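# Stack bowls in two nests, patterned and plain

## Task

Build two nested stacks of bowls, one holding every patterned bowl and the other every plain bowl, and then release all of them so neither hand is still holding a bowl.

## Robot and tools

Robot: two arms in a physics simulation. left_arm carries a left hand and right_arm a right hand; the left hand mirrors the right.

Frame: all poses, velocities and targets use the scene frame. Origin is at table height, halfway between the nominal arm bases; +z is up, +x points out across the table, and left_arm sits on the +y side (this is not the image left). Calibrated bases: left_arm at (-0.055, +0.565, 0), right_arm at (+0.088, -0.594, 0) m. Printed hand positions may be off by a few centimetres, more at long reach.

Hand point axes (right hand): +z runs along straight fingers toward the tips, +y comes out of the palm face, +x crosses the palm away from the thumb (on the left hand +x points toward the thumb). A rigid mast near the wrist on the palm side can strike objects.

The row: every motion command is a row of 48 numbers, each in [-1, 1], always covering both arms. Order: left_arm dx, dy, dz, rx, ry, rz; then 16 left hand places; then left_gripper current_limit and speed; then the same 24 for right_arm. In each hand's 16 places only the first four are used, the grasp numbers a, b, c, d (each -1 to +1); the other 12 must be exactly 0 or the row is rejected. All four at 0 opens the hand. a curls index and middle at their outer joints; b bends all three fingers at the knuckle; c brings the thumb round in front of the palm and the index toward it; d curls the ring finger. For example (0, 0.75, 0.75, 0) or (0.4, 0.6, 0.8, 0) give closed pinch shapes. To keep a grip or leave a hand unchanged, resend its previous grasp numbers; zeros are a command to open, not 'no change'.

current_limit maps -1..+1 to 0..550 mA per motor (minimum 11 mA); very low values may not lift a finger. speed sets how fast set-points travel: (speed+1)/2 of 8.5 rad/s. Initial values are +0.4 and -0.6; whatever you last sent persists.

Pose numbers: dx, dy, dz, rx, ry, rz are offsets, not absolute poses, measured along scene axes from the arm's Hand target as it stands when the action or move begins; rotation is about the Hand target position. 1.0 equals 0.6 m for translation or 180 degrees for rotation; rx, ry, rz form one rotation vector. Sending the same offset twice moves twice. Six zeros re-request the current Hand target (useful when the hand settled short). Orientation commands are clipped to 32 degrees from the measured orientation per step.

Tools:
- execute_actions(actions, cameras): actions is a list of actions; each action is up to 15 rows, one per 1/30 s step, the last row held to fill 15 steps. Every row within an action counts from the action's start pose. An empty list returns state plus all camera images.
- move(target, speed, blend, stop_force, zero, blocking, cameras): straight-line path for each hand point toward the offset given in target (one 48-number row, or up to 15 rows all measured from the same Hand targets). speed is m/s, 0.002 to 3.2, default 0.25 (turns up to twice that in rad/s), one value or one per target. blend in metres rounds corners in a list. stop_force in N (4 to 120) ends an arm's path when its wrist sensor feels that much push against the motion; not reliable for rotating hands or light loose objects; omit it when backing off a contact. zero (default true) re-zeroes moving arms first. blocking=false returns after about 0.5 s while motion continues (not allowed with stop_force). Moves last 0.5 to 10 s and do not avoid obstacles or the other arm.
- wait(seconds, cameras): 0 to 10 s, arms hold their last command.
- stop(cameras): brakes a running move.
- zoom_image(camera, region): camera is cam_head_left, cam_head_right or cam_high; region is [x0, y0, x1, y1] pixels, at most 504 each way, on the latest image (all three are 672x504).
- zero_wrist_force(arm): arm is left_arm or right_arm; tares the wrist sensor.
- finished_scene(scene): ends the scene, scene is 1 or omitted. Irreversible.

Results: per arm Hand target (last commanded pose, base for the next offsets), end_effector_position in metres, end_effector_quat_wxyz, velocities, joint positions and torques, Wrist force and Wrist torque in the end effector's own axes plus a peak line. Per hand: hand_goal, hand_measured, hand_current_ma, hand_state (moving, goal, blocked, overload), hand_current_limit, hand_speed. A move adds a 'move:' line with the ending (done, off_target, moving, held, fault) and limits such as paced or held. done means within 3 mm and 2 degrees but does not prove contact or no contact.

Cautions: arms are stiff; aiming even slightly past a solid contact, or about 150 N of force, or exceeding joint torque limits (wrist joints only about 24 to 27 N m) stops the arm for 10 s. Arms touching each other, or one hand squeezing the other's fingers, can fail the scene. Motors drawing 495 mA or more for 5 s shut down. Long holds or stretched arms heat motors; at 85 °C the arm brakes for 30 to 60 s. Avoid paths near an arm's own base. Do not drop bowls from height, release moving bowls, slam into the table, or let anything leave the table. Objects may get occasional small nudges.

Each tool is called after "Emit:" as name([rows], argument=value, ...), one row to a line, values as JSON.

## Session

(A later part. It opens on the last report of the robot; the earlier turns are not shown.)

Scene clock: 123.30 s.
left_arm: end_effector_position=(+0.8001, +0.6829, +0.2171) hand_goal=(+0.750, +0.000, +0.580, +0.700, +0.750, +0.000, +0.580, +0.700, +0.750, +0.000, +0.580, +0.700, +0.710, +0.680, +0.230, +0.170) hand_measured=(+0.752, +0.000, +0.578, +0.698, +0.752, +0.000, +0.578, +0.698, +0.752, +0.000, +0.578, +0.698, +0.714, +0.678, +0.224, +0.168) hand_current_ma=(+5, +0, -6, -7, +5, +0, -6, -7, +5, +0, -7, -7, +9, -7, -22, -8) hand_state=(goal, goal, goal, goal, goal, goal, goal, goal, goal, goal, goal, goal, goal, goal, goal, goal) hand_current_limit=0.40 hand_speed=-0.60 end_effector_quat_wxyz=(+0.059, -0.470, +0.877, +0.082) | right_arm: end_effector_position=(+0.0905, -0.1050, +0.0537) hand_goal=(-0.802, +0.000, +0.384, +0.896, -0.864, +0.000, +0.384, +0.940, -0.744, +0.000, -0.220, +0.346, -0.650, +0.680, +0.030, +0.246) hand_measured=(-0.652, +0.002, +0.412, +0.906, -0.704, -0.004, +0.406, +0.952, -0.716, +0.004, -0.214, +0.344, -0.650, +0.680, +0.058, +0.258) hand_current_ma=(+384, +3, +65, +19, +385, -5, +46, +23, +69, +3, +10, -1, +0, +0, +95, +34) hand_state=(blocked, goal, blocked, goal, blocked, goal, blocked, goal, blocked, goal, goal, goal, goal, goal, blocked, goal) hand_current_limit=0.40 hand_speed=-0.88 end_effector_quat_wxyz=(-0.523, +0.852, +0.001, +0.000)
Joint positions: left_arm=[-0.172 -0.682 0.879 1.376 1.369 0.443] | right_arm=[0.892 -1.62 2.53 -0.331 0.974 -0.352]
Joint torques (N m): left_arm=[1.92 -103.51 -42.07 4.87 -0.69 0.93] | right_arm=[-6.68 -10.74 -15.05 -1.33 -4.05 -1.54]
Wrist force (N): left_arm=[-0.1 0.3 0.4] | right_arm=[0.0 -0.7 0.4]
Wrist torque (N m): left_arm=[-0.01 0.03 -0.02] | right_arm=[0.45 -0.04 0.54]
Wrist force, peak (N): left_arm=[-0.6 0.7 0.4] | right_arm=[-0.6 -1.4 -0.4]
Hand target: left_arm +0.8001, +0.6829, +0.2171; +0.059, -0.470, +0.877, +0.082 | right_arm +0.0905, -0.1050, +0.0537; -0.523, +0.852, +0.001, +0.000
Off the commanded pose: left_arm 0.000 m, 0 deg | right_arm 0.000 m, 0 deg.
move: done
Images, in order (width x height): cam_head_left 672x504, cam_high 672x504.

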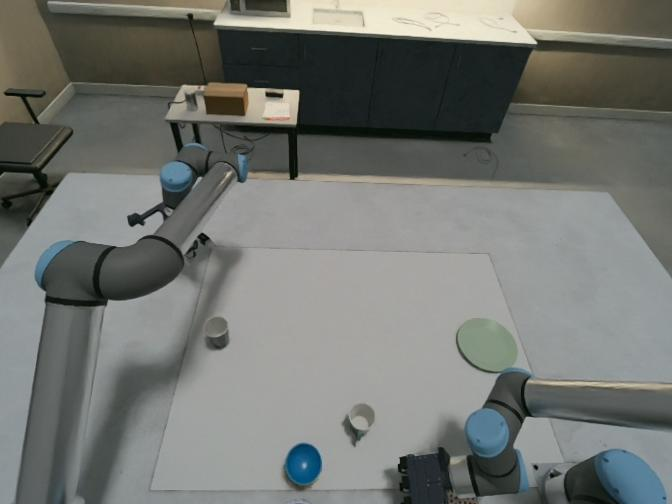

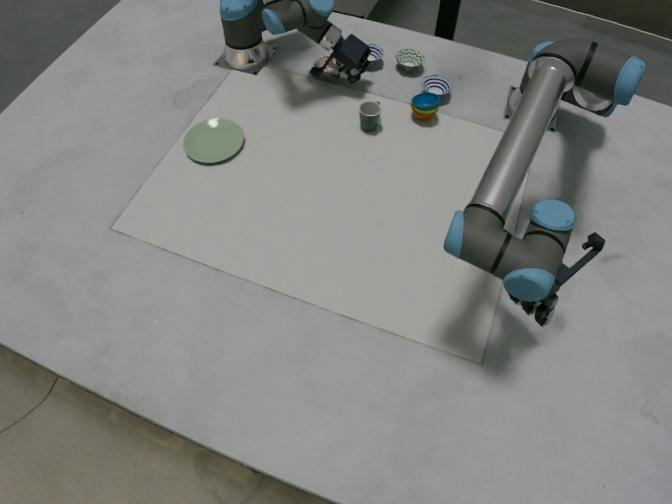

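Emit:
move(target=[0,0,0,0,0,0,0,0,0,0,0,0,0,0,0,0,0,0,0,0,0,0,0.4,-0.6,0,0,0.1,0,0,0,0,0.98,0.8,0.5,0,0,0,0,0,0,0,0,0,0,0,0,0.4,-0.88], speed=0.08, cameras=["cam_head_left","cam_high"])

Emit:
zoom_image(camera="cam_high", region=[310, 35, 364, 75])

Emit:
zoom_image(camera="cam_head_left", region=[400, 444, 500, 504])

Scene clock: 124.83 s.
left_arm: end_effector_position=(+0.8001, +0.6829, +0.2171) hand_goal=(+0.750, +0.000, +0.580, +0.700, +0.750, +0.000, +0.580, +0.700, +0.750, +0.000, +0.580, +0.700, +0.710, +0.680, +0.230, +0.170) hand_measured=(+0.752, +0.000, +0.578, +0.698, +0.752, +0.000, +0.578, +0.698, +0.752, +0.000, +0.578, +0.698, +0.714, +0.678, +0.224, +0.168) hand_current_ma=(+5, +0, -6, -7, +5, +0, -6, -7, +5, +0, -7, -7, +9, -7, -22, -8) hand_state=(goal, goal, goal, goal, goal, goal, goal, goal, goal, goal, goal, goal, goal, goal, goal, goal) hand_current_limit=0.40 hand_speed=-0.60 end_effector_quat_wxyz=(+0.059, -0.470, +0.877, +0.082) | right_arm: end_effector_position=(+0.0905, -0.1050, +0.1136) hand_goal=(-0.802, +0.000, +0.384, +0.896, -0.864, +0.000, +0.384, +0.940, -0.744, +0.000, -0.220, +0.346, -0.650, +0.680, +0.030, +0.246) hand_measured=(-0.664, +0.004, +0.420, +0.910, -0.720, -0.008, +0.416, +0.962, -0.716, +0.004, -0.214, +0.344, -0.640, +0.678, +0.076, +0.262) hand_current_ma=(+385, +5, +91, +29, +385, -10, +80, +47, +69, +3, +10, -1, +17, -2, +173, +44) hand_state=(blocked, goal, blocked, goal, blocked, goal, blocked, blocked, blocked, goal, goal, goal, goal, goal, blocked, goal) hand_current_limit=0.40 hand_speed=-0.88 end_effector_quat_wxyz=(-0.523, +0.852, +0.001, +0.000)
Joint positions: left_arm=[-0.172 -0.682 0.879 1.376 1.369 0.443] | right_arm=[0.892 -1.74 2.475 -0.156 0.974 -0.352]
Joint torques (N m): left_arm=[0.03 -105.79 -41.61 4.77 -0.55 1.02] | right_arm=[-8.24 -27.91 -45.11 4.46 -3.85 -1.26]
Wrist force (N): left_arm=[-0.1 0.0 0.5] | right_arm=[-0.5 1.4 0.5]
Wrist torque (N m): left_arm=[-0.04 0.03 -0.01] | right_arm=[0.78 0.09 0.48]
Wrist force, peak (N): left_arm=[-0.9 0.4 0.6] | right_arm=[-0.4 1.8 1.1]
Hand target: left_arm +0.8001, +0.6829, +0.2171; +0.059, -0.470, +0.877, +0.082 | right_arm +0.0905, -0.1050, +0.1137; -0.523, +0.852, +0.001, +0.000
Off the commanded pose: left_arm 0.000 m, 0 deg | right_arm 0.000 m, 0 deg.
move: done
Images, in order (width x height): cam_head_left 672x504, cam_high 672x504.

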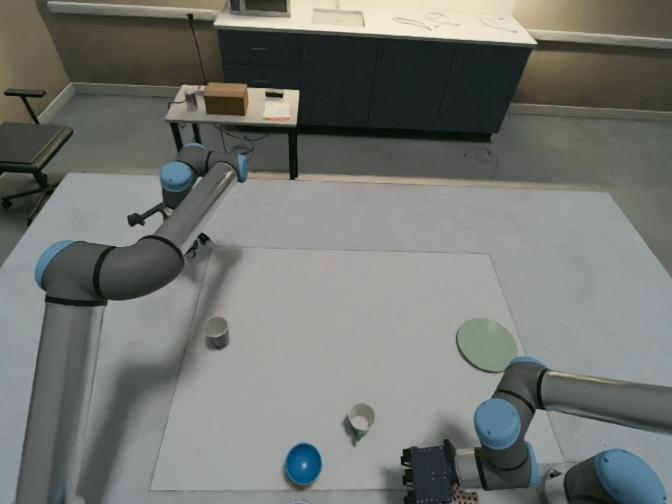

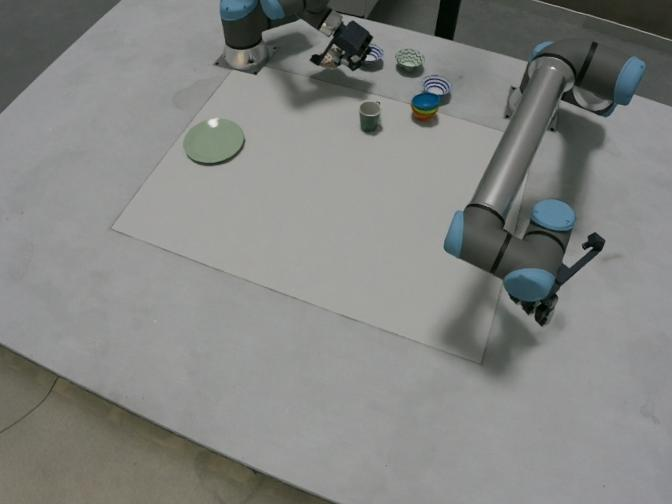

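Scaled by 9.333.

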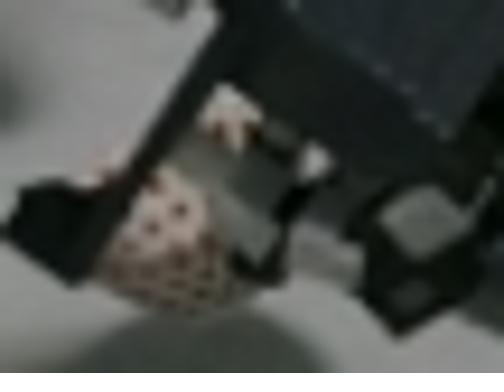

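Scaled by 5.040.

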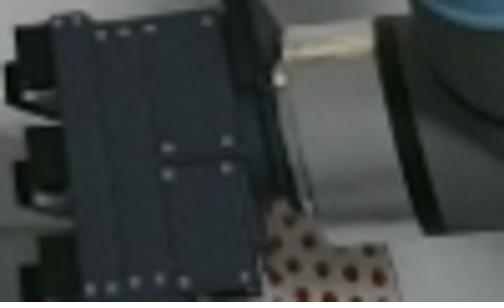

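Emit:
move([
  [0,0,0,0,0,0,0,0,0,0,0,0,0,0,0,0,0,0,0,0,0,0,0.4,-0.6,-0.0508,0.05,0.0605,0,0,0,0,0.98,0.8,0.5,0,0,0,0,0,0,0,0,0,0,0,0,0.4,-0.88],
  [0,0,0,0,0,0,0,0,0,0,0,0,0,0,0,0,0,0,0,0,0,0,0.4,-0.6,-0.1975,0.19,0.0605,0,0,0,0,0.98,0.8,0.5,0,0,0,0,0,0,0,0,0,0,0,0,0.4,-0.88],
], speed=0.15, blend=[0.02,0], cameras=["cam_head_left","cam_high"])

Emit:
zoom_image(camera="cam_high", region=[335, 15, 425, 82])

Emit:
zoom_image(camera="cam_high", region=[345, 30, 395, 67])

Scene clock: 127.50 s.
left_arm: end_effector_position=(+0.8001, +0.6829, +0.2171) hand_goal=(+0.750, +0.000, +0.580, +0.700, +0.750, +0.000, +0.580, +0.700, +0.750, +0.000, +0.580, +0.700, +0.710, +0.680, +0.230, +0.170) hand_measured=(+0.752, +0.000, +0.578, +0.698, +0.752, +0.000, +0.578, +0.698, +0.752, +0.000, +0.578, +0.698, +0.714, +0.678, +0.224, +0.168) hand_current_ma=(+5, +0, -6, -7, +5, +0, -6, -7, +5, +0, -7, -7, +9, -7, -22, -8) hand_state=(goal, goal, goal, goal, goal, goal, goal, goal, goal, goal, goal, goal, goal, goal, goal, goal) hand_current_limit=0.40 hand_speed=-0.60 end_effector_quat_wxyz=(+0.059, -0.470, +0.877, +0.082) | right_arm: end_effector_position=(-0.0279, +0.0089, +0.1500) hand_goal=(-0.802, +0.000, +0.384, +0.896, -0.864, +0.000, +0.384, +0.940, -0.744, +0.000, -0.220, +0.346, -0.650, +0.680, +0.030, +0.246) hand_measured=(-0.664, +0.004, +0.420, +0.910, -0.720, -0.012, +0.416, +0.962, -0.716, +0.004, -0.214, +0.344, -0.636, +0.678, +0.076, +0.262) hand_current_ma=(+385, +5, +91, +29, +385, -18, +81, +47, +69, +3, +10, -1, +29, -2, +173, +45) hand_state=(blocked, goal, blocked, goal, blocked, goal, blocked, blocked, blocked, goal, goal, goal, goal, goal, blocked, goal) hand_current_limit=0.40 hand_speed=-0.88 end_effector_quat_wxyz=(-0.523, +0.852, +0.001, +0.000)
Joint positions: left_arm=[-0.172 -0.682 0.879 1.376 1.369 0.443] | right_arm=[1.375 -1.574 2.232 -0.18 1.394 -0.091]
Joint torques (N m): left_arm=[-1.14 -105.95 -42.27 4.76 -1.03 1.12] | right_arm=[11.1 -20.66 -48.02 -2.42 2.48 2.64]
Wrist force (N): left_arm=[-0.7 -0.2 0.5] | right_arm=[-0.6 1.3 1.2]
Wrist torque (N m): left_arm=[-0.07 0.11 -0.06] | right_arm=[0.72 0.07 0.30]
Wrist force, peak (N): left_arm=[-0.2 0.7 0.7] | right_arm=[-1.3 1.3 1.8]
Hand target: left_arm +0.8001, +0.6829, +0.2171; +0.059, -0.470, +0.877, +0.082 | right_arm -0.0280, +0.0090, +0.1500; -0.523, +0.852, +0.001, +0.000
Off the commanded pose: left_arm 0.000 m, 0 deg | right_arm 0.000 m, 0 deg.
move: done
Images, in order (width x height): cam_head_left 672x504, cam_high 672x504.

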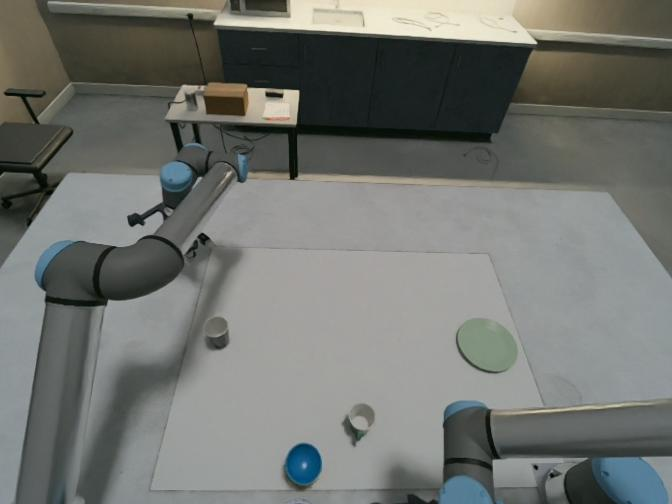

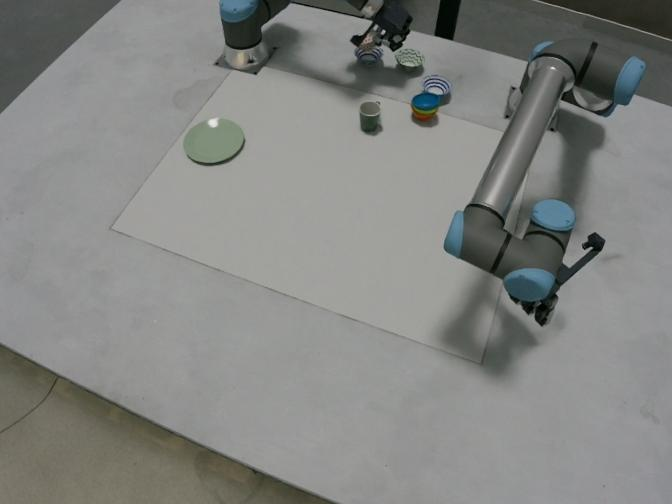

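Scaled by 5.600.

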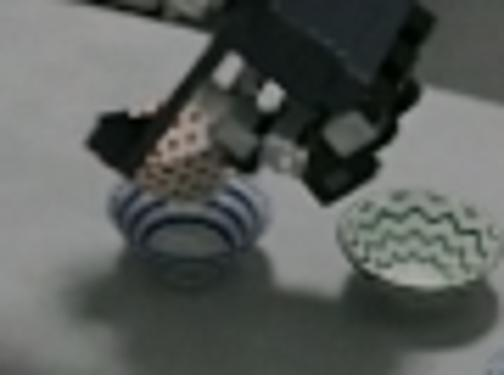

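Scaled by 10.080.

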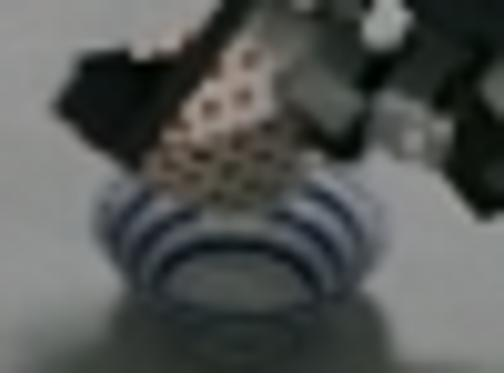

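Emit:
zoom_image(camera="cam_high", region=[348, 22, 388, 58])

Scaled by 12.600.

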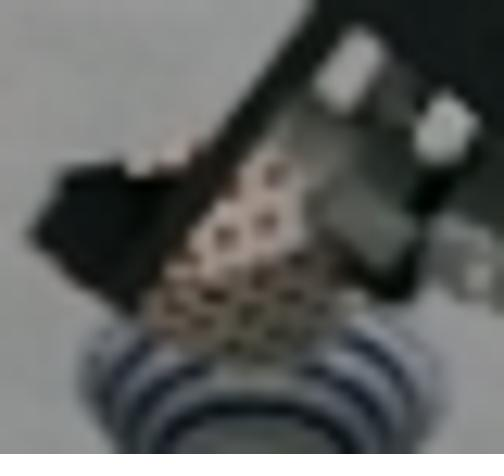

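Emit:
move(target=[0,0,0,0,0,0,0,0,0,0,0,0,0,0,0,0,0,0,0,0,0,0,0.4,-0.6,0,0.03,-0.00833,-0.0667,0,0,0,0.98,0.8,0.5,0,0,0,0,0,0,0,0,0,0,0,0,0.4,-0.88], speed=0.15, cameras=["cam_high"])

Emit:
zoom_image(camera="cam_high", region=[348, 22, 398, 67])

Scene clock: 131.77 s.
left_arm: end_effector_position=(+0.8001, +0.6829, +0.2171) hand_goal=(+0.750, +0.000, +0.580, +0.700, +0.750, +0.000, +0.580, +0.700, +0.750, +0.000, +0.580, +0.700, +0.710, +0.680, +0.230, +0.170) hand_measured=(+0.752, +0.000, +0.578, +0.698, +0.752, +0.000, +0.578, +0.698, +0.752, +0.000, +0.578, +0.698, +0.714, +0.678, +0.224, +0.168) hand_current_ma=(+5, +0, -6, -7, +5, +0, -6, -7, +5, +0, -7, -7, +9, -7, -22, -8) hand_state=(goal, goal, goal, goal, goal, goal, goal, goal, goal, goal, goal, goal, goal, goal, goal, goal) hand_current_limit=0.40 hand_speed=-0.60 end_effector_quat_wxyz=(+0.059, -0.470, +0.877, +0.082) | right_arm: end_effector_position=(-0.0280, +0.0270, +0.1450) hand_goal=(-0.802, +0.000, +0.384, +0.896, -0.864, +0.000, +0.384, +0.940, -0.744, +0.000, -0.220, +0.346, -0.650, +0.680, +0.030, +0.246) hand_measured=(-0.664, +0.004, +0.420, +0.912, -0.720, -0.012, +0.418, +0.962, -0.716, +0.004, -0.214, +0.344, -0.636, +0.678, +0.078, +0.262) hand_current_ma=(+385, +5, +93, +30, +385, -18, +86, +51, +69, +3, +10, -1, +29, -2, +181, +47) hand_state=(blocked, goal, blocked, goal, blocked, goal, blocked, blocked, blocked, goal, goal, goal, goal, goal, blocked, goal) hand_current_limit=0.40 hand_speed=-0.88 end_effector_quat_wxyz=(-0.431, +0.902, +0.001, +0.000)
Joint positions: left_arm=[-0.172 -0.682 0.879 1.376 1.369 0.443] | right_arm=[1.402 -1.457 2.074 0.069 1.437 -0.109]
Joint torques (N m): left_arm=[0.17 -108.05 -42.11 4.96 -0.81 0.92] | right_arm=[10.17 -35.99 -47.8 4.62 2.18 -0.46]
Wrist force (N): left_arm=[-0.4 0.2 -0.2] | right_arm=[-0.6 1.1 0.8]
Wrist torque (N m): left_arm=[0.04 0.05 -0.04] | right_arm=[0.78 0.05 0.28]
Wrist force, peak (N): left_arm=[-0.9 0.1 0.5] | right_arm=[-0.9 2.3 0.9]
Hand target: left_arm +0.8001, +0.6829, +0.2171; +0.059, -0.470, +0.877, +0.082 | right_arm -0.0280, +0.0270, +0.1450; -0.431, +0.902, +0.001, +0.000
Off the commanded pose: left_arm 0.000 m, 0 deg | right_arm 0.000 m, 0 deg.
move: done
Images, in order (width x height): cam_high 672x504.

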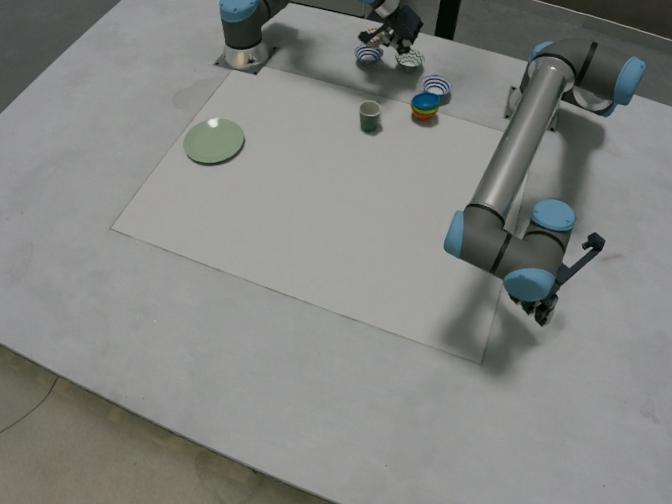

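Scaled by 10.080.

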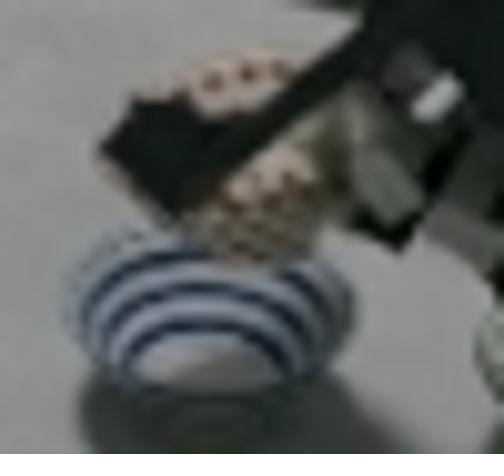

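Emit:
zoom_image(camera="cam_high", region=[354, 24, 386, 52])

Scaled by 15.750.

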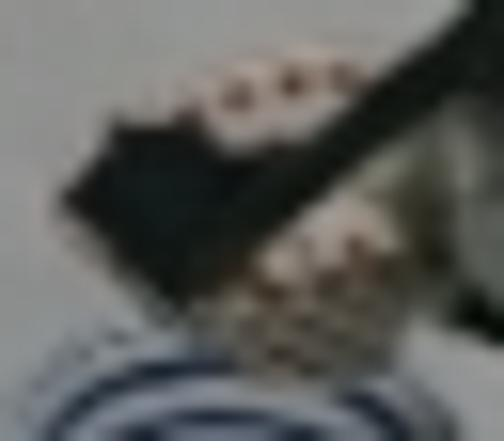

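Emit:
move(target=[0,0,0,0,0,0,0,0,0,0,0,0,0,0,0,0,0,0,0,0,0,0,0.4,-0.6,0.00667,-0.00667,-0.05,-0.0444,0,0,0,0.98,0.8,0.5,0,0,0,0,0,0,0,0,0,0,0,0,0.4,-0.88], speed=0.12, cameras=["cam_high"])

Emit:
zoom_image(camera="cam_high", region=[350, 26, 396, 66])

Scene clock: 134.97 s.
left_arm: end_effector_position=(+0.8001, +0.6829, +0.2171) hand_goal=(+0.750, +0.000, +0.580, +0.700, +0.750, +0.000, +0.580, +0.700, +0.750, +0.000, +0.580, +0.700, +0.710, +0.680, +0.230, +0.170) hand_measured=(+0.752, +0.000, +0.578, +0.698, +0.752, +0.000, +0.578, +0.698, +0.752, +0.000, +0.578, +0.698, +0.714, +0.678, +0.224, +0.168) hand_current_ma=(+5, +0, -6, -7, +5, +0, -6, -7, +5, +0, -7, -7, +9, -7, -22, -8) hand_state=(goal, goal, goal, goal, goal, goal, goal, goal, goal, goal, goal, goal, goal, goal, goal, goal) hand_current_limit=0.40 hand_speed=-0.60 end_effector_quat_wxyz=(+0.059, -0.470, +0.877, +0.082) | right_arm: end_effector_position=(-0.0240, +0.0230, +0.1151) hand_goal=(-0.802, +0.000, +0.384, +0.896, -0.864, +0.000, +0.384, +0.940, -0.744, +0.000, -0.220, +0.346, -0.650, +0.680, +0.030, +0.246) hand_measured=(-0.664, +0.004, +0.422, +0.912, -0.720, -0.012, +0.420, +0.964, -0.716, +0.004, -0.214, +0.344, -0.636, +0.678, +0.078, +0.262) hand_current_ma=(+385, +5, +101, +33, +385, -18, +93, +55, +69, +3, +10, -1, +29, -2, +181, +48) hand_state=(blocked, goal, blocked, goal, blocked, goal, blocked, blocked, blocked, goal, goal, goal, goal, goal, blocked, goal) hand_current_limit=0.40 hand_speed=-0.88 end_effector_quat_wxyz=(-0.367, +0.930, +0.001, +0.000)
Joint positions: left_arm=[-0.172 -0.682 0.879 1.376 1.369 0.443] | right_arm=[1.404 -1.37 2.022 0.174 1.454 -0.125]
Joint torques (N m): left_arm=[0.26 -104.84 -42.62 4.75 -0.66 1.12] | right_arm=[10.7 -43.73 -46.33 5.73 2.29 -1.43]
Wrist force (N): left_arm=[-0.1 0.1 0.3] | right_arm=[-0.4 1.0 1.2]
Wrist torque (N m): left_arm=[-0.01 0.03 -0.01] | right_arm=[0.73 -0.03 0.42]
Wrist force, peak (N): left_arm=[-0.3 0.8 0.8] | right_arm=[-0.7 1.5 1.2]
Hand target: left_arm +0.8001, +0.6829, +0.2171; +0.059, -0.470, +0.877, +0.082 | right_arm -0.0240, +0.0230, +0.1150; -0.367, +0.930, +0.000, +0.000
Off the commanded pose: left_arm 0.000 m, 0 deg | right_arm 0.000 m, 0 deg.
move: done
Images, in order (width x height): cam_high 672x504.

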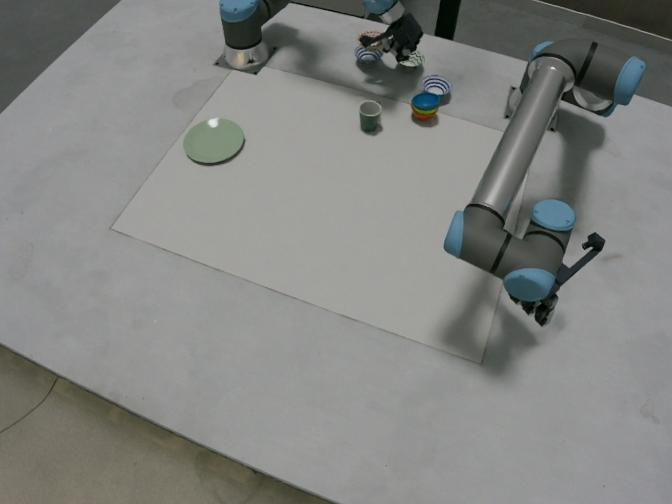

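Scaled by 10.957.

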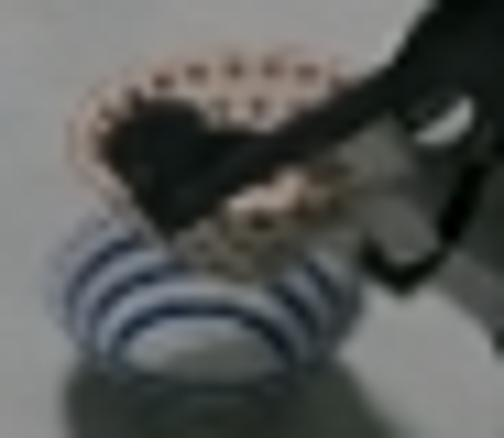

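Emit:
move(target=[0,0,0,0,0,0,0,0,0,0,0,0,0,0,0,0,0,0,0,0,0,0,0.4,-0.6,-0.005,-0.01,-0.0417,0,0,0,0,0.98,0.8,0.5,0,0,0,0,0,0,0,0,0,0,0,0,0.4,-0.88], speed=0.1, stop_force=4, cameras=["cam_high"])

Emit:
zoom_image(camera="cam_high", region=[350, 26, 396, 66])

Scene clock: 137.60 s.
left_arm: end_effector_position=(+0.8001, +0.6829, +0.2171) hand_goal=(+0.750, +0.000, +0.580, +0.700, +0.750, +0.000, +0.580, +0.700, +0.750, +0.000, +0.580, +0.700, +0.710, +0.680, +0.230, +0.170) hand_measured=(+0.752, +0.000, +0.578, +0.698, +0.752, +0.000, +0.578, +0.698, +0.752, +0.000, +0.578, +0.698, +0.714, +0.678, +0.224, +0.168) hand_current_ma=(+5, +0, -6, -7, +5, +0, -6, -7, +5, +0, -7, -7, +9, -7, -22, -8) hand_state=(goal, goal, goal, goal, goal, goal, goal, goal, goal, goal, goal, goal, goal, goal, goal, goal) hand_current_limit=0.40 hand_speed=-0.60 end_effector_quat_wxyz=(+0.059, -0.470, +0.877, +0.082) | right_arm: end_effector_position=(-0.0270, +0.0170, +0.0900) hand_goal=(-0.802, +0.000, +0.384, +0.896, -0.864, +0.000, +0.384, +0.940, -0.744, +0.000, -0.220, +0.346, -0.650, +0.680, +0.030, +0.246) hand_measured=(-0.664, +0.004, +0.424, +0.912, -0.720, -0.012, +0.420, +0.964, -0.716, +0.004, -0.214, +0.344, -0.636, +0.678, +0.078, +0.262) hand_current_ma=(+385, +5, +102, +33, +385, -18, +95, +57, +69, +3, +10, -1, +29, -2, +183, +49) hand_state=(blocked, goal, blocked, goal, blocked, goal, blocked, blocked, blocked, goal, goal, goal, goal, goal, blocked, goal) hand_current_limit=0.40 hand_speed=-0.88 end_effector_quat_wxyz=(-0.367, +0.930, +0.000, +0.000)
Joint positions: left_arm=[-0.172 -0.682 0.879 1.376 1.369 0.443] | right_arm=[1.408 -1.349 2.051 0.124 1.457 -0.122]
Joint torques (N m): left_arm=[0.61 -105.93 -41.16 4.92 -0.77 0.81] | right_arm=[10.56 -42.35 -21.17 -0.46 2.31 1.6]
Wrist force (N): left_arm=[0.0 0.4 0.1] | right_arm=[-0.3 1.5 1.3]
Wrist torque (N m): left_arm=[0.04 0.01 -0.01] | right_arm=[0.79 -0.05 0.42]
Wrist force, peak (N): left_arm=[-0.7 0.6 0.6] | right_arm=[-0.7 1.4 1.4]
Hand target: left_arm +0.8001, +0.6829, +0.2171; +0.059, -0.470, +0.877, +0.082 | right_arm -0.0270, +0.0170, +0.0900; -0.367, +0.930, +0.000, +0.000
Off the commanded pose: left_arm 0.000 m, 0 deg | right_arm 0.000 m, 0 deg.
move: done
Images, in order (width x height): cam_high 672x504.

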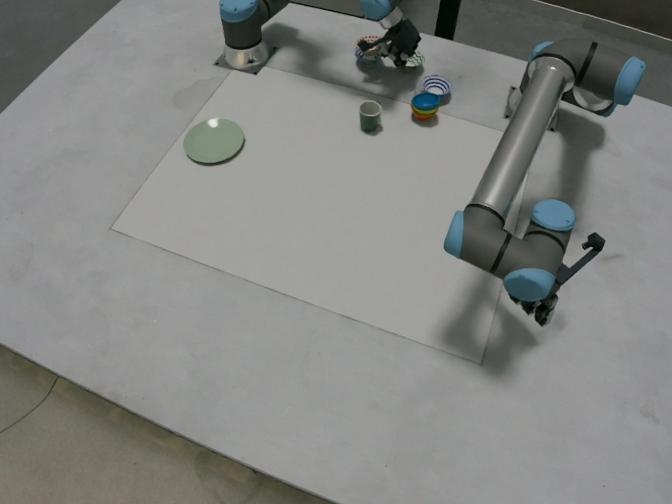

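Scaled by 10.957.

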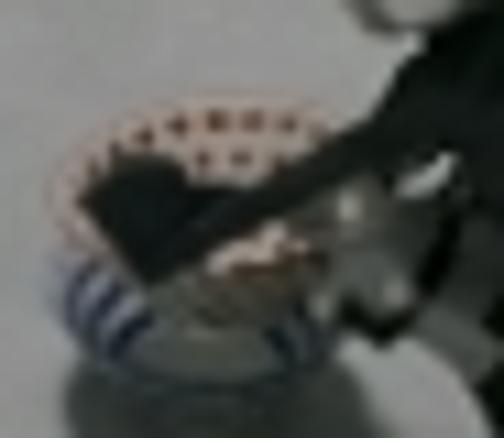

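Emit:
move([
  [0,0,0,0,0,0,0,0,0,0,0,0,0,0,0,0,0,0,0,0,0,0,0.4,-0.6,-0.0075,-0.01167,-0.01,0,0,0,0,0.98,0.8,0.5,0,0,0,0,0,0,0,0,0,0,0,0,0.4,-0.88],
  [0,0,0,0,0,0,0,0,0,0,0,0,0,0,0,0,0,0,0,0,0,0,0.4,-0.6,-0.0075,-0.01167,-0.065,0,0,0,0,0.98,0.8,0.5,0,0,0,0,0,0,0,0,0,0,0,0,0.4,-0.88],
], speed=0.035, stop_force=4, cameras=["cam_high"])

Emit:
zoom_image(camera="cam_high", region=[350, 26, 396, 66])

Scene clock: 140.50 s.
left_arm: end_effector_position=(+0.8001, +0.6829, +0.2171) hand_goal=(+0.750, +0.000, +0.580, +0.700, +0.750, +0.000, +0.580, +0.700, +0.750, +0.000, +0.580, +0.700, +0.710, +0.680, +0.230, +0.170) hand_measured=(+0.752, +0.000, +0.578, +0.698, +0.752, +0.000, +0.578, +0.698, +0.752, +0.000, +0.578, +0.698, +0.714, +0.678, +0.224, +0.168) hand_current_ma=(+5, +0, -6, -7, +5, +0, -6, -7, +5, +0, -7, -7, +9, -7, -22, -8) hand_state=(goal, goal, goal, goal, goal, goal, goal, goal, goal, goal, goal, goal, goal, goal, goal, goal) hand_current_limit=0.40 hand_speed=-0.60 end_effector_quat_wxyz=(+0.059, -0.470, +0.877, +0.082) | right_arm: end_effector_position=(-0.0315, +0.0100, +0.0510) hand_goal=(-0.802, +0.000, +0.384, +0.896, -0.864, +0.000, +0.384, +0.940, -0.744, +0.000, -0.220, +0.346, -0.650, +0.680, +0.030, +0.246) hand_measured=(-0.676, +0.008, +0.424, +0.912, -0.720, -0.012, +0.420, +0.964, -0.716, +0.004, -0.214, +0.344, -0.638, +0.678, +0.078, +0.262) hand_current_ma=(+385, +12, +104, +34, +385, -18, +95, +57, +69, +3, +10, -1, +22, -2, +183, +49) hand_state=(blocked, goal, blocked, goal, blocked, goal, blocked, blocked, blocked, goal, goal, goal, goal, goal, blocked, goal) hand_current_limit=0.40 hand_speed=-0.88 end_effector_quat_wxyz=(-0.367, +0.930, +0.000, +0.000)
Joint positions: left_arm=[-0.172 -0.682 0.879 1.376 1.369 0.443] | right_arm=[1.415 -1.309 2.09 0.045 1.462 -0.117]
Joint torques (N m): left_arm=[-0.59 -106.39 -41.73 4.61 -0.88 0.76] | right_arm=[11.63 -41.99 -16.67 -0.37 2.23 1.75]
Wrist force (N): left_arm=[-0.7 0.2 0.3] | right_arm=[-0.5 -0.9 -0.2]
Wrist torque (N m): left_arm=[-0.01 0.10 -0.06] | right_arm=[0.60 -0.03 0.47]
Wrist force, peak (N): left_arm=[-0.2 0.6 1.0] | right_arm=[-0.5 1.4 1.4]
Hand target: left_arm +0.8001, +0.6829, +0.2171; +0.059, -0.470, +0.877, +0.082 | right_arm -0.0315, +0.0100, +0.0510; -0.367, +0.930, +0.000, +0.000
Off the commanded pose: left_arm 0.000 m, 0 deg | right_arm 0.000 m, 0 deg.
move: done
Images, in order (width x height): cam_high 672x504.

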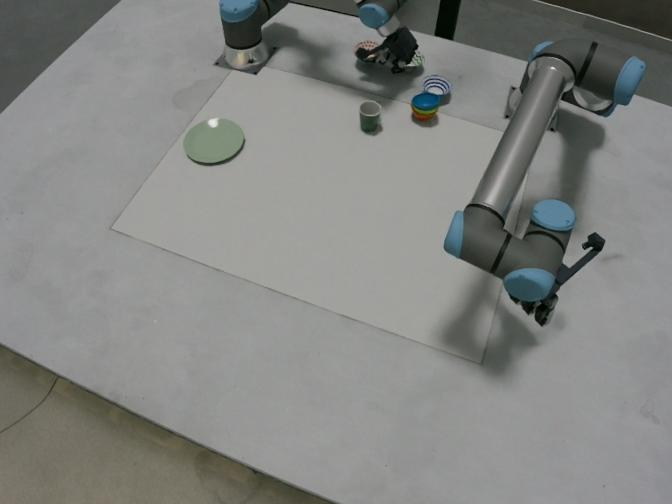

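Scaled by 10.957.

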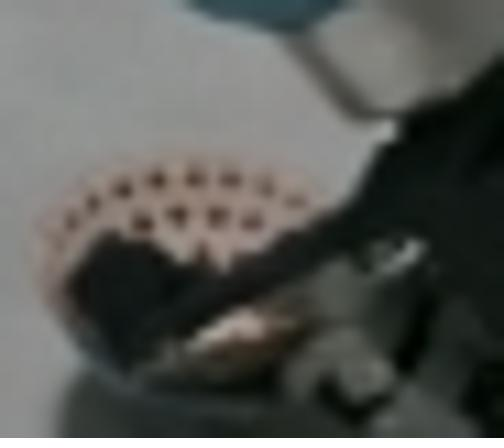

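Emit:
move(target=[0,0,0,0,0,0,0,0,0,0,0,0,0,0,0,0,0,0,0,0,0,0,0.4,-0.6,0,0,0,0,0,0,0,0.86,0.8,0.5,0,0,0,0,0,0,0,0,0,0,0,0,0.4,-0.9], cameras=["cam_high"])

Emit:
zoom_image(camera="cam_high", region=[350, 26, 396, 66])

Scene clock: 141.67 s.
left_arm: end_effector_position=(+0.8001, +0.6829, +0.2171) hand_goal=(+0.750, +0.000, +0.580, +0.700, +0.750, +0.000, +0.580, +0.700, +0.750, +0.000, +0.580, +0.700, +0.710, +0.680, +0.230, +0.170) hand_measured=(+0.752, +0.000, +0.578, +0.698, +0.752, +0.000, +0.578, +0.698, +0.752, +0.000, +0.578, +0.698, +0.714, +0.678, +0.224, +0.168) hand_current_ma=(+5, +0, -6, -7, +5, +0, -6, -7, +5, +0, -7, -7, +9, -7, -22, -8) hand_state=(goal, goal, goal, goal, goal, goal, goal, goal, goal, goal, goal, goal, goal, goal, goal, goal) hand_current_limit=0.40 hand_speed=-0.60 end_effector_quat_wxyz=(+0.059, -0.470, +0.877, +0.082) | right_arm: end_effector_position=(-0.0315, +0.0100, +0.0510) hand_goal=(-0.640, +0.000, +0.348, +0.872, -0.654, +0.000, +0.408, +0.940, -0.564, +0.000, -0.220, +0.322, -0.650, +0.680, +0.030, +0.222) hand_measured=(-0.620, +0.010, +0.372, +0.884, -0.644, -0.004, +0.414, +0.944, -0.560, +0.004, -0.214, +0.326, -0.648, +0.680, +0.054, +0.232) hand_current_ma=(+46, +14, +52, +20, +17, -4, +10, +5, +7, +3, +10, +5, +2, +0, +77, +27) hand_state=(goal, goal, blocked, goal, goal, goal, goal, goal, goal, goal, goal, goal, goal, goal, blocked, goal) hand_current_limit=0.40 hand_speed=-0.90 end_effector_quat_wxyz=(-0.367, +0.930, +0.000, +0.000)
Joint positions: left_arm=[-0.172 -0.682 0.879 1.376 1.369 0.443] | right_arm=[1.415 -1.309 2.09 0.045 1.462 -0.117]
Joint torques (N m): left_arm=[0.94 -106.29 -41.95 4.89 -0.79 1.09] | right_arm=[9.31 -43.37 -19.77 -0.43 2.34 1.47]
Wrist force (N): left_arm=[-0.1 0.0 0.7] | right_arm=[-0.8 -1.0 -0.7]
Wrist torque (N m): left_arm=[-0.06 0.02 0.00] | right_arm=[0.53 0.01 0.45]
Wrist force, peak (N): left_arm=[-0.7 0.1 0.8] | right_arm=[-0.8 -1.9 -0.6]
Hand target: left_arm +0.8001, +0.6829, +0.2171; +0.059, -0.470, +0.877, +0.082 | right_arm -0.0315, +0.0100, +0.0510; -0.367, +0.930, +0.000, +0.000
Off the commanded pose: left_arm 0.000 m, 0 deg | right_arm 0.000 m, 0 deg.
move: done
Images, in order (width x height): cam_high 672x504.

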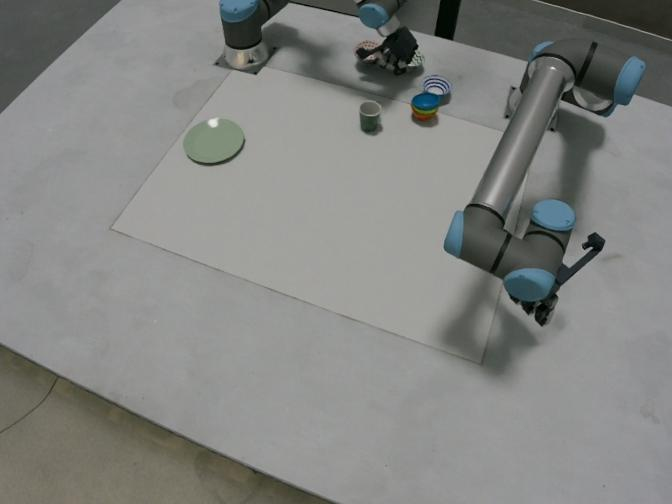

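Scaled by 10.957.

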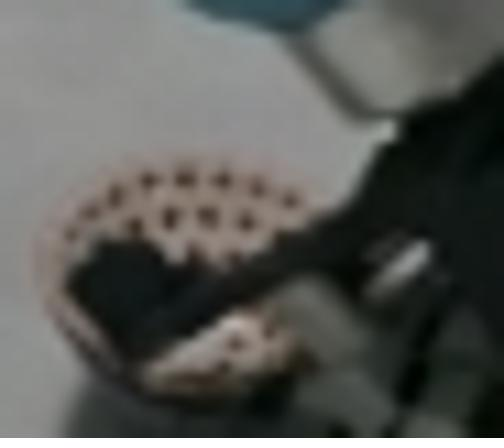

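Emit:
move([
  [0,0,0,0,0,0,0,0,0,0,0,0,0,0,0,0,0,0,0,0,0,0,0.4,-0.6,0,0.004,0.01,0,0,0,0,0.86,0.8,0.5,0,0,0,0,0,0,0,0,0,0,0,0,0.4,-0.9],
  [0,0,0,0,0,0,0,0,0,0,0,0,0,0,0,0,0,0,0,0,0,0,0.4,-0.6,0,0.004,0.01,0,0,0,0,0.75,0.8,0.5,0,0,0,0,0,0,0,0,0,0,0,0,0.4,-0.85],
], speed=0.03, cameras=["cam_high"])

Emit:
zoom_image(camera="cam_high", region=[350, 26, 396, 66])

Scene clock: 143.40 s.
left_arm: end_effector_position=(+0.8001, +0.6829, +0.2171) hand_goal=(+0.750, +0.000, +0.580, +0.700, +0.750, +0.000, +0.580, +0.700, +0.750, +0.000, +0.580, +0.700, +0.710, +0.680, +0.230, +0.170) hand_measured=(+0.752, +0.000, +0.578, +0.698, +0.752, +0.000, +0.578, +0.698, +0.752, +0.000, +0.578, +0.698, +0.714, +0.678, +0.224, +0.168) hand_current_ma=(+5, +0, -6, -7, +5, +0, -6, -7, +5, +0, -7, -7, +9, -7, -22, -8) hand_state=(goal, goal, goal, goal, goal, goal, goal, goal, goal, goal, goal, goal, goal, goal, goal, goal) hand_current_limit=0.40 hand_speed=-0.60 end_effector_quat_wxyz=(+0.059, -0.470, +0.877, +0.082) | right_arm: end_effector_position=(-0.0315, +0.0124, +0.0570) hand_goal=(-0.492, +0.000, +0.316, +0.850, -0.462, +0.000, +0.430, +0.940, -0.400, +0.000, -0.220, +0.300, -0.650, +0.680, +0.030, +0.200) hand_measured=(-0.522, +0.010, +0.308, +0.850, -0.458, -0.004, +0.430, +0.944, -0.396, +0.004, -0.214, +0.304, -0.650, +0.680, +0.032, +0.202) hand_current_ma=(-75, +14, -13, -1, +6, -3, +0, +5, +5, +3, +10, +5, -1, +0, +4, +5) hand_state=(blocked, goal, goal, goal, goal, goal, goal, goal, goal, goal, goal, goal, goal, goal, goal, goal) hand_current_limit=0.40 hand_speed=-0.85 end_effector_quat_wxyz=(-0.367, +0.930, +0.000, +0.000)
Joint positions: left_arm=[-0.172 -0.682 0.879 1.376 1.369 0.443] | right_arm=[1.415 -1.314 2.082 0.058 1.462 -0.116]
Joint torques (N m): left_arm=[1.52 -106.14 -42.01 4.72 -0.68 1.11] | right_arm=[10.15 -68.17 -41.39 5.62 2.44 1.67]
Wrist force (N): left_arm=[-0.3 0.6 0.1] | right_arm=[-0.8 -1.3 -1.4]
Wrist torque (N m): left_arm=[0.07 0.04 -0.03] | right_arm=[0.47 -0.02 0.45]
Wrist force, peak (N): left_arm=[-0.7 -0.2 0.7] | right_arm=[-0.7 -1.3 -1.7]
Hand target: left_arm +0.8001, +0.6829, +0.2171; +0.059, -0.470, +0.877, +0.082 | right_arm -0.0315, +0.0124, +0.0570; -0.367, +0.930, +0.000, +0.000
Off the commanded pose: left_arm 0.000 m, 0 deg | right_arm 0.000 m, 0 deg.
move: done
Images, in order (width x height): cam_high 672x504.

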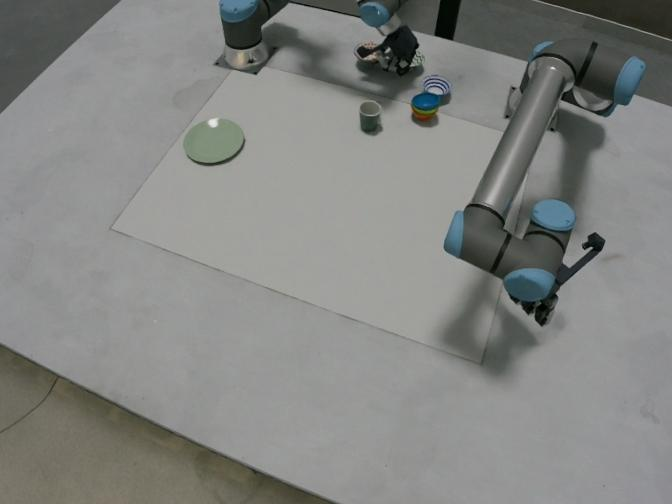

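Scaled by 10.957.

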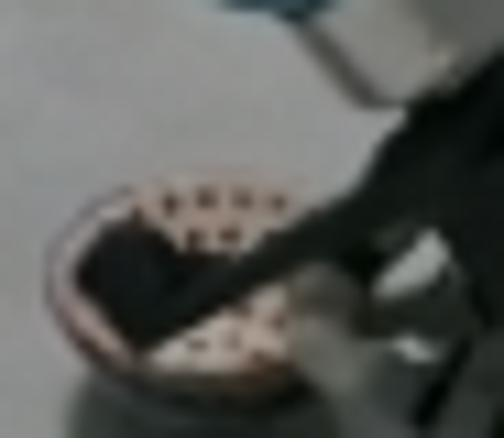

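Emit:
move([
  [0,0,0,0,0,0,0,0,0,0,0,0,0,0,0,0,0,0,0,0,0,0,0.4,-0.6,0,0.0333,0.0253,0,0,0,0,0.75,0.8,0.5,0,0,0,0,0,0,0,0,0,0,0,0,0.4,-0.85],
  [0,0,0,0,0,0,0,0,0,0,0,0,0,0,0,0,0,0,0,0,0,0,0.4,-0.6,0,0.0667,0.085,0,0,0,0,0.75,0.8,0.5,0,0,0,0,0,0,0,0,0,0,0,0,0.4,-0.85],
], speed=[0.03,0.06], cameras=["cam_high"])

Emit:
zoom_image(camera="cam_high", region=[350, 26, 396, 66])

Scene clock: 147.47 s.
left_arm: end_effector_position=(+0.8001, +0.6829, +0.2171) hand_goal=(+0.750, +0.000, +0.580, +0.700, +0.750, +0.000, +0.580, +0.700, +0.750, +0.000, +0.580, +0.700, +0.710, +0.680, +0.230, +0.170) hand_measured=(+0.752, +0.000, +0.578, +0.698, +0.752, +0.000, +0.578, +0.698, +0.752, +0.000, +0.578, +0.698, +0.714, +0.678, +0.224, +0.168) hand_current_ma=(+5, +0, -6, -7, +5, +0, -6, -7, +5, +0, -7, -7, +9, -7, -22, -8) hand_state=(goal, goal, goal, goal, goal, goal, goal, goal, goal, goal, goal, goal, goal, goal, goal, goal) hand_current_limit=0.40 hand_speed=-0.60 end_effector_quat_wxyz=(+0.059, -0.470, +0.877, +0.082) | right_arm: end_effector_position=(-0.0315, +0.0524, +0.1078) hand_goal=(-0.492, +0.000, +0.316, +0.850, -0.462, +0.000, +0.430, +0.940, -0.400, +0.000, -0.220, +0.300, -0.650, +0.680, +0.030, +0.200) hand_measured=(-0.488, +0.002, +0.316, +0.850, -0.458, -0.004, +0.430, +0.944, -0.396, +0.004, -0.214, +0.304, -0.648, +0.680, +0.030, +0.202) hand_current_ma=(+7, +2, -1, -1, +6, -3, +0, +5, +5, +3, +10, +5, +3, +0, +0, +2) hand_state=(goal, goal, goal, goal, goal, goal, goal, goal, goal, goal, goal, goal, goal, goal, goal, goal) hand_current_limit=0.40 hand_speed=-0.85 end_effector_quat_wxyz=(-0.367, +0.930, +0.000, +0.000)
Joint positions: left_arm=[-0.172 -0.682 0.879 1.376 1.369 0.443] | right_arm=[1.427 -1.317 1.968 0.173 1.47 -0.107]
Joint torques (N m): left_arm=[-0.57 -106.54 -42.61 4.87 -0.7 1.13] | right_arm=[10.23 -72.2 -44.51 5.93 2.19 1.77]
Wrist force (N): left_arm=[0.0 -0.1 0.4] | right_arm=[-0.6 -0.8 -0.2]
Wrist torque (N m): left_arm=[-0.04 0.01 0.00] | right_arm=[0.45 0.00 0.41]
Wrist force, peak (N): left_arm=[-0.2 -0.2 1.0] | right_arm=[-0.7 -1.6 -1.6]
Hand target: left_arm +0.8001, +0.6829, +0.2171; +0.059, -0.470, +0.877, +0.082 | right_arm -0.0315, +0.0524, +0.1080; -0.367, +0.930, +0.000, +0.000
Off the commanded pose: left_arm 0.000 m, 0 deg | right_arm 0.000 m, 0 deg.
move: done
Images, in order (width x height): cam_high 672x504.

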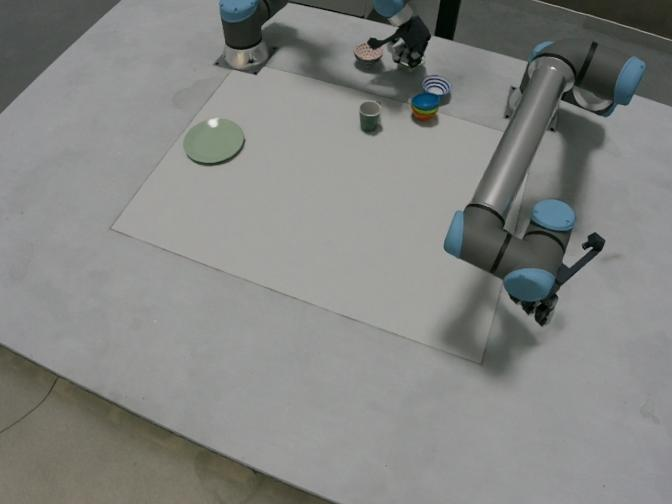

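Scaled by 10.957.

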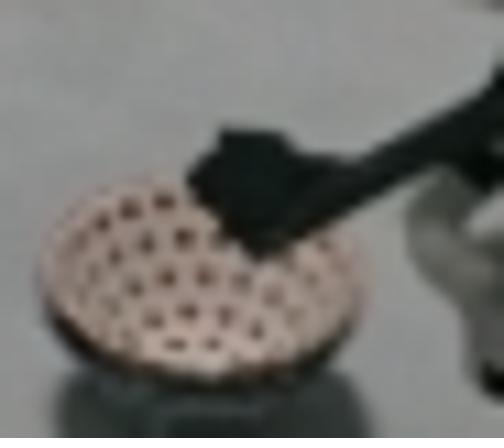

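Emit:
move(target=[0,0,0,0,0,0,0,0,0,0,0,0,0,0,0,0,0,0,0,0,0,0,0.4,-0.6,0,0.1,0.13,0.0667,0,0,0,0.77,0.8,0.5,0,0,0,0,0,0,0,0,0,0,0,0,0.4,-0.6], speed=0.2, cameras=["cam_high"])

Emit:
zoom_image(camera="cam_high", region=[345, 25, 455, 105])

Emit:
zoom_image(camera="cam_high", region=[390, 42, 434, 77])

Scene clock: 149.53 s.
left_arm: end_effector_position=(+0.8001, +0.6829, +0.2171) hand_goal=(+0.750, +0.000, +0.580, +0.700, +0.750, +0.000, +0.580, +0.700, +0.750, +0.000, +0.580, +0.700, +0.710, +0.680, +0.230, +0.170) hand_measured=(+0.752, +0.000, +0.578, +0.698, +0.752, +0.000, +0.578, +0.698, +0.752, +0.000, +0.578, +0.698, +0.714, +0.678, +0.224, +0.168) hand_current_ma=(+5, +0, -6, -7, +5, +0, -6, -7, +5, +0, -7, -7, +9, -7, -22, -8) hand_state=(goal, goal, goal, goal, goal, goal, goal, goal, goal, goal, goal, goal, goal, goal, goal, goal) hand_current_limit=0.40 hand_speed=-0.60 end_effector_quat_wxyz=(+0.059, -0.470, +0.877, +0.082) | right_arm: end_effector_position=(-0.0315, +0.1122, +0.1857) hand_goal=(-0.520, +0.000, +0.322, +0.854, -0.498, +0.000, +0.426, +0.940, -0.430, +0.000, -0.220, +0.304, -0.650, +0.680, +0.030, +0.204) hand_measured=(-0.504, +0.002, +0.322, +0.852, -0.484, -0.004, +0.430, +0.944, -0.418, +0.004, -0.214, +0.304, -0.648, +0.680, +0.030, +0.202) hand_current_ma=(+32, +2, -1, -3, +30, -3, +4, +5, +26, +3, +10, +0, +3, +0, +0, -4) hand_state=(goal, goal, goal, goal, goal, goal, goal, goal, goal, goal, goal, goal, goal, goal, goal, goal) hand_current_limit=0.40 hand_speed=-0.60 end_effector_quat_wxyz=(-0.462, +0.887, +0.001, +0.000)
Joint positions: left_arm=[-0.172 -0.682 0.879 1.376 1.369 0.443] | right_arm=[1.431 -1.391 1.921 0.085 1.453 -0.082]
Joint torques (N m): left_arm=[0.27 -106.07 -42.86 4.9 -0.69 0.8] | right_arm=[10.67 -69.52 -49.51 -1.1 -2.03 2.44]
Wrist force (N): left_arm=[-0.7 0.2 0.4] | right_arm=[-0.8 -0.4 0.0]
Wrist torque (N m): left_arm=[0.01 0.10 -0.06] | right_arm=[0.51 0.04 0.28]
Wrist force, peak (N): left_arm=[-0.2 0.5 0.9] | right_arm=[-0.6 -1.5 0.1]
Hand target: left_arm +0.8001, +0.6829, +0.2171; +0.059, -0.470, +0.877, +0.082 | right_arm -0.0315, +0.1124, +0.1860; -0.462, +0.887, +0.001, +0.000
Off the commanded pose: left_arm 0.000 m, 0 deg | right_arm 0.000 m, 0 deg.
move: done
Images, in order (width x height): cam_high 672x504.

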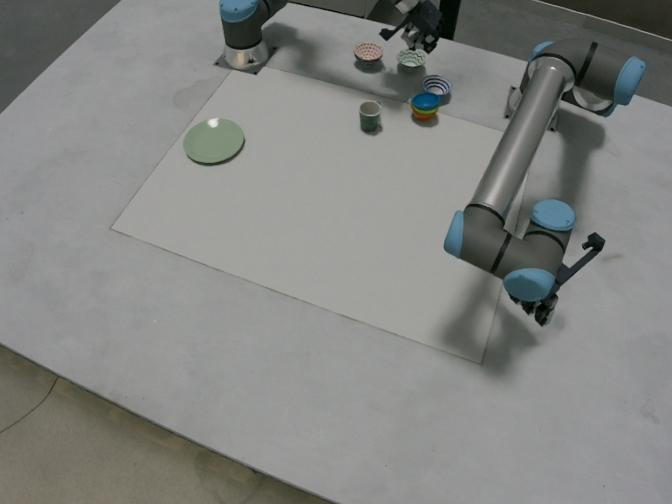

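Scaled by 4.582.

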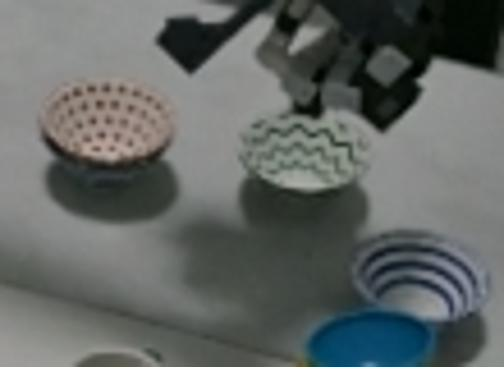

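Scaled by 11.455.

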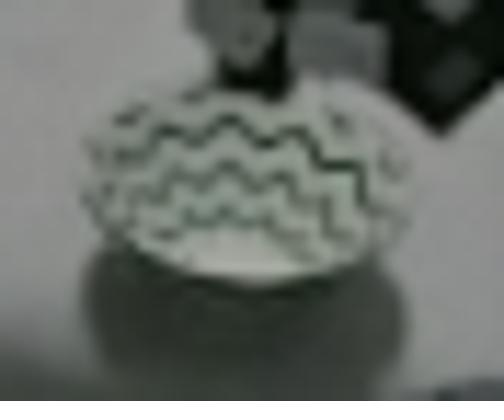

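Emit:
move(target=[0,0,0,0,0,0,0,0,0,0,0,0,0,0,0,0,0,0,0,0,0,0,0.4,-0.6,-0.1157,0.1588,-0.1362,0.01112,0.00098,0.05556,0,0.77,0.8,0.5,0,0,0,0,0,0,0,0,0,0,0,0,0.4,-0.6], speed=0.2, cameras=["cam_high"])

Emit:
zoom_image(camera="cam_high", region=[380, 20, 450, 80])

Scene clock: 152.13 s.
left_arm: end_effector_position=(+0.8001, +0.6829, +0.2171) hand_goal=(+0.750, +0.000, +0.580, +0.700, +0.750, +0.000, +0.580, +0.700, +0.750, +0.000, +0.580, +0.700, +0.710, +0.680, +0.230, +0.170) hand_measured=(+0.752, +0.000, +0.578, +0.698, +0.752, +0.000, +0.578, +0.698, +0.752, +0.000, +0.578, +0.698, +0.714, +0.678, +0.224, +0.168) hand_current_ma=(+5, +0, -6, -7, +5, +0, -6, -7, +5, +0, -7, -7, +9, -7, -22, -8) hand_state=(goal, goal, goal, goal, goal, goal, goal, goal, goal, goal, goal, goal, goal, goal, goal, goal) hand_current_limit=0.40 hand_speed=-0.60 end_effector_quat_wxyz=(+0.059, -0.470, +0.877, +0.082) | right_arm: end_effector_position=(-0.1008, +0.2076, +0.1044) hand_goal=(-0.520, +0.000, +0.322, +0.854, -0.498, +0.000, +0.426, +0.940, -0.430, +0.000, -0.220, +0.304, -0.650, +0.680, +0.030, +0.204) hand_measured=(-0.506, +0.002, +0.322, +0.852, -0.486, -0.004, +0.430, +0.944, -0.418, +0.004, -0.214, +0.304, -0.648, +0.680, +0.030, +0.202) hand_current_ma=(+27, +2, -1, -3, +24, -3, +4, +5, +22, +3, +10, +0, +3, +0, +0, -4) hand_state=(goal, goal, goal, goal, goal, goal, goal, goal, goal, goal, goal, goal, goal, goal, goal, goal) hand_current_limit=0.40 hand_speed=-0.60 end_effector_quat_wxyz=(-0.476, +0.875, +0.077, -0.042)
Joint positions: left_arm=[-0.172 -0.682 0.879 1.376 1.369 0.443] | right_arm=[1.518 -1.166 1.79 -0.038 1.377 -0.127]
Joint torques (N m): left_arm=[1.38 -106.01 -42.31 4.63 -0.61 0.72] | right_arm=[12.74 -61.48 -46.91 -1.83 -3.45 -1.57]
Wrist force (N): left_arm=[0.0 0.2 0.7] | right_arm=[-0.3 -0.5 0.2]
Wrist torque (N m): left_arm=[-0.02 0.01 -0.01] | right_arm=[0.42 -0.03 0.43]
Wrist force, peak (N): left_arm=[-0.5 0.6 0.7] | right_arm=[-0.8 -0.4 1.2]
Hand target: left_arm +0.8001, +0.6829, +0.2171; +0.059, -0.470, +0.877, +0.082 | right_arm -0.1009, +0.2077, +0.1043; -0.476, +0.875, +0.077, -0.042
Off the commanded pose: left_arm 0.000 m, 0 deg | right_arm 0.000 m, 0 deg.
move: done
Images, in order (width x height): cam_high 672x504.

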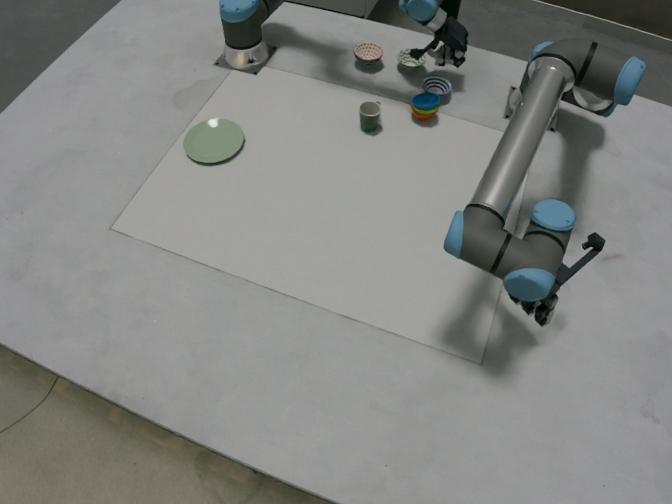

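Scaled by 7.200.

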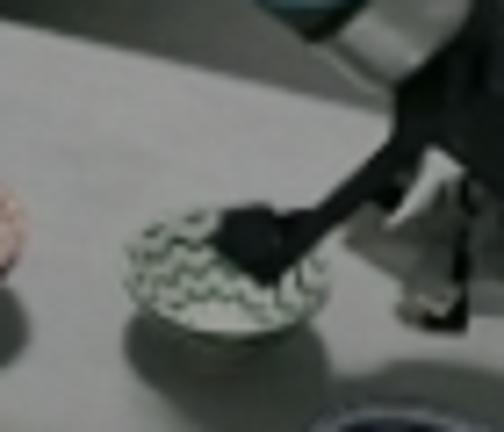

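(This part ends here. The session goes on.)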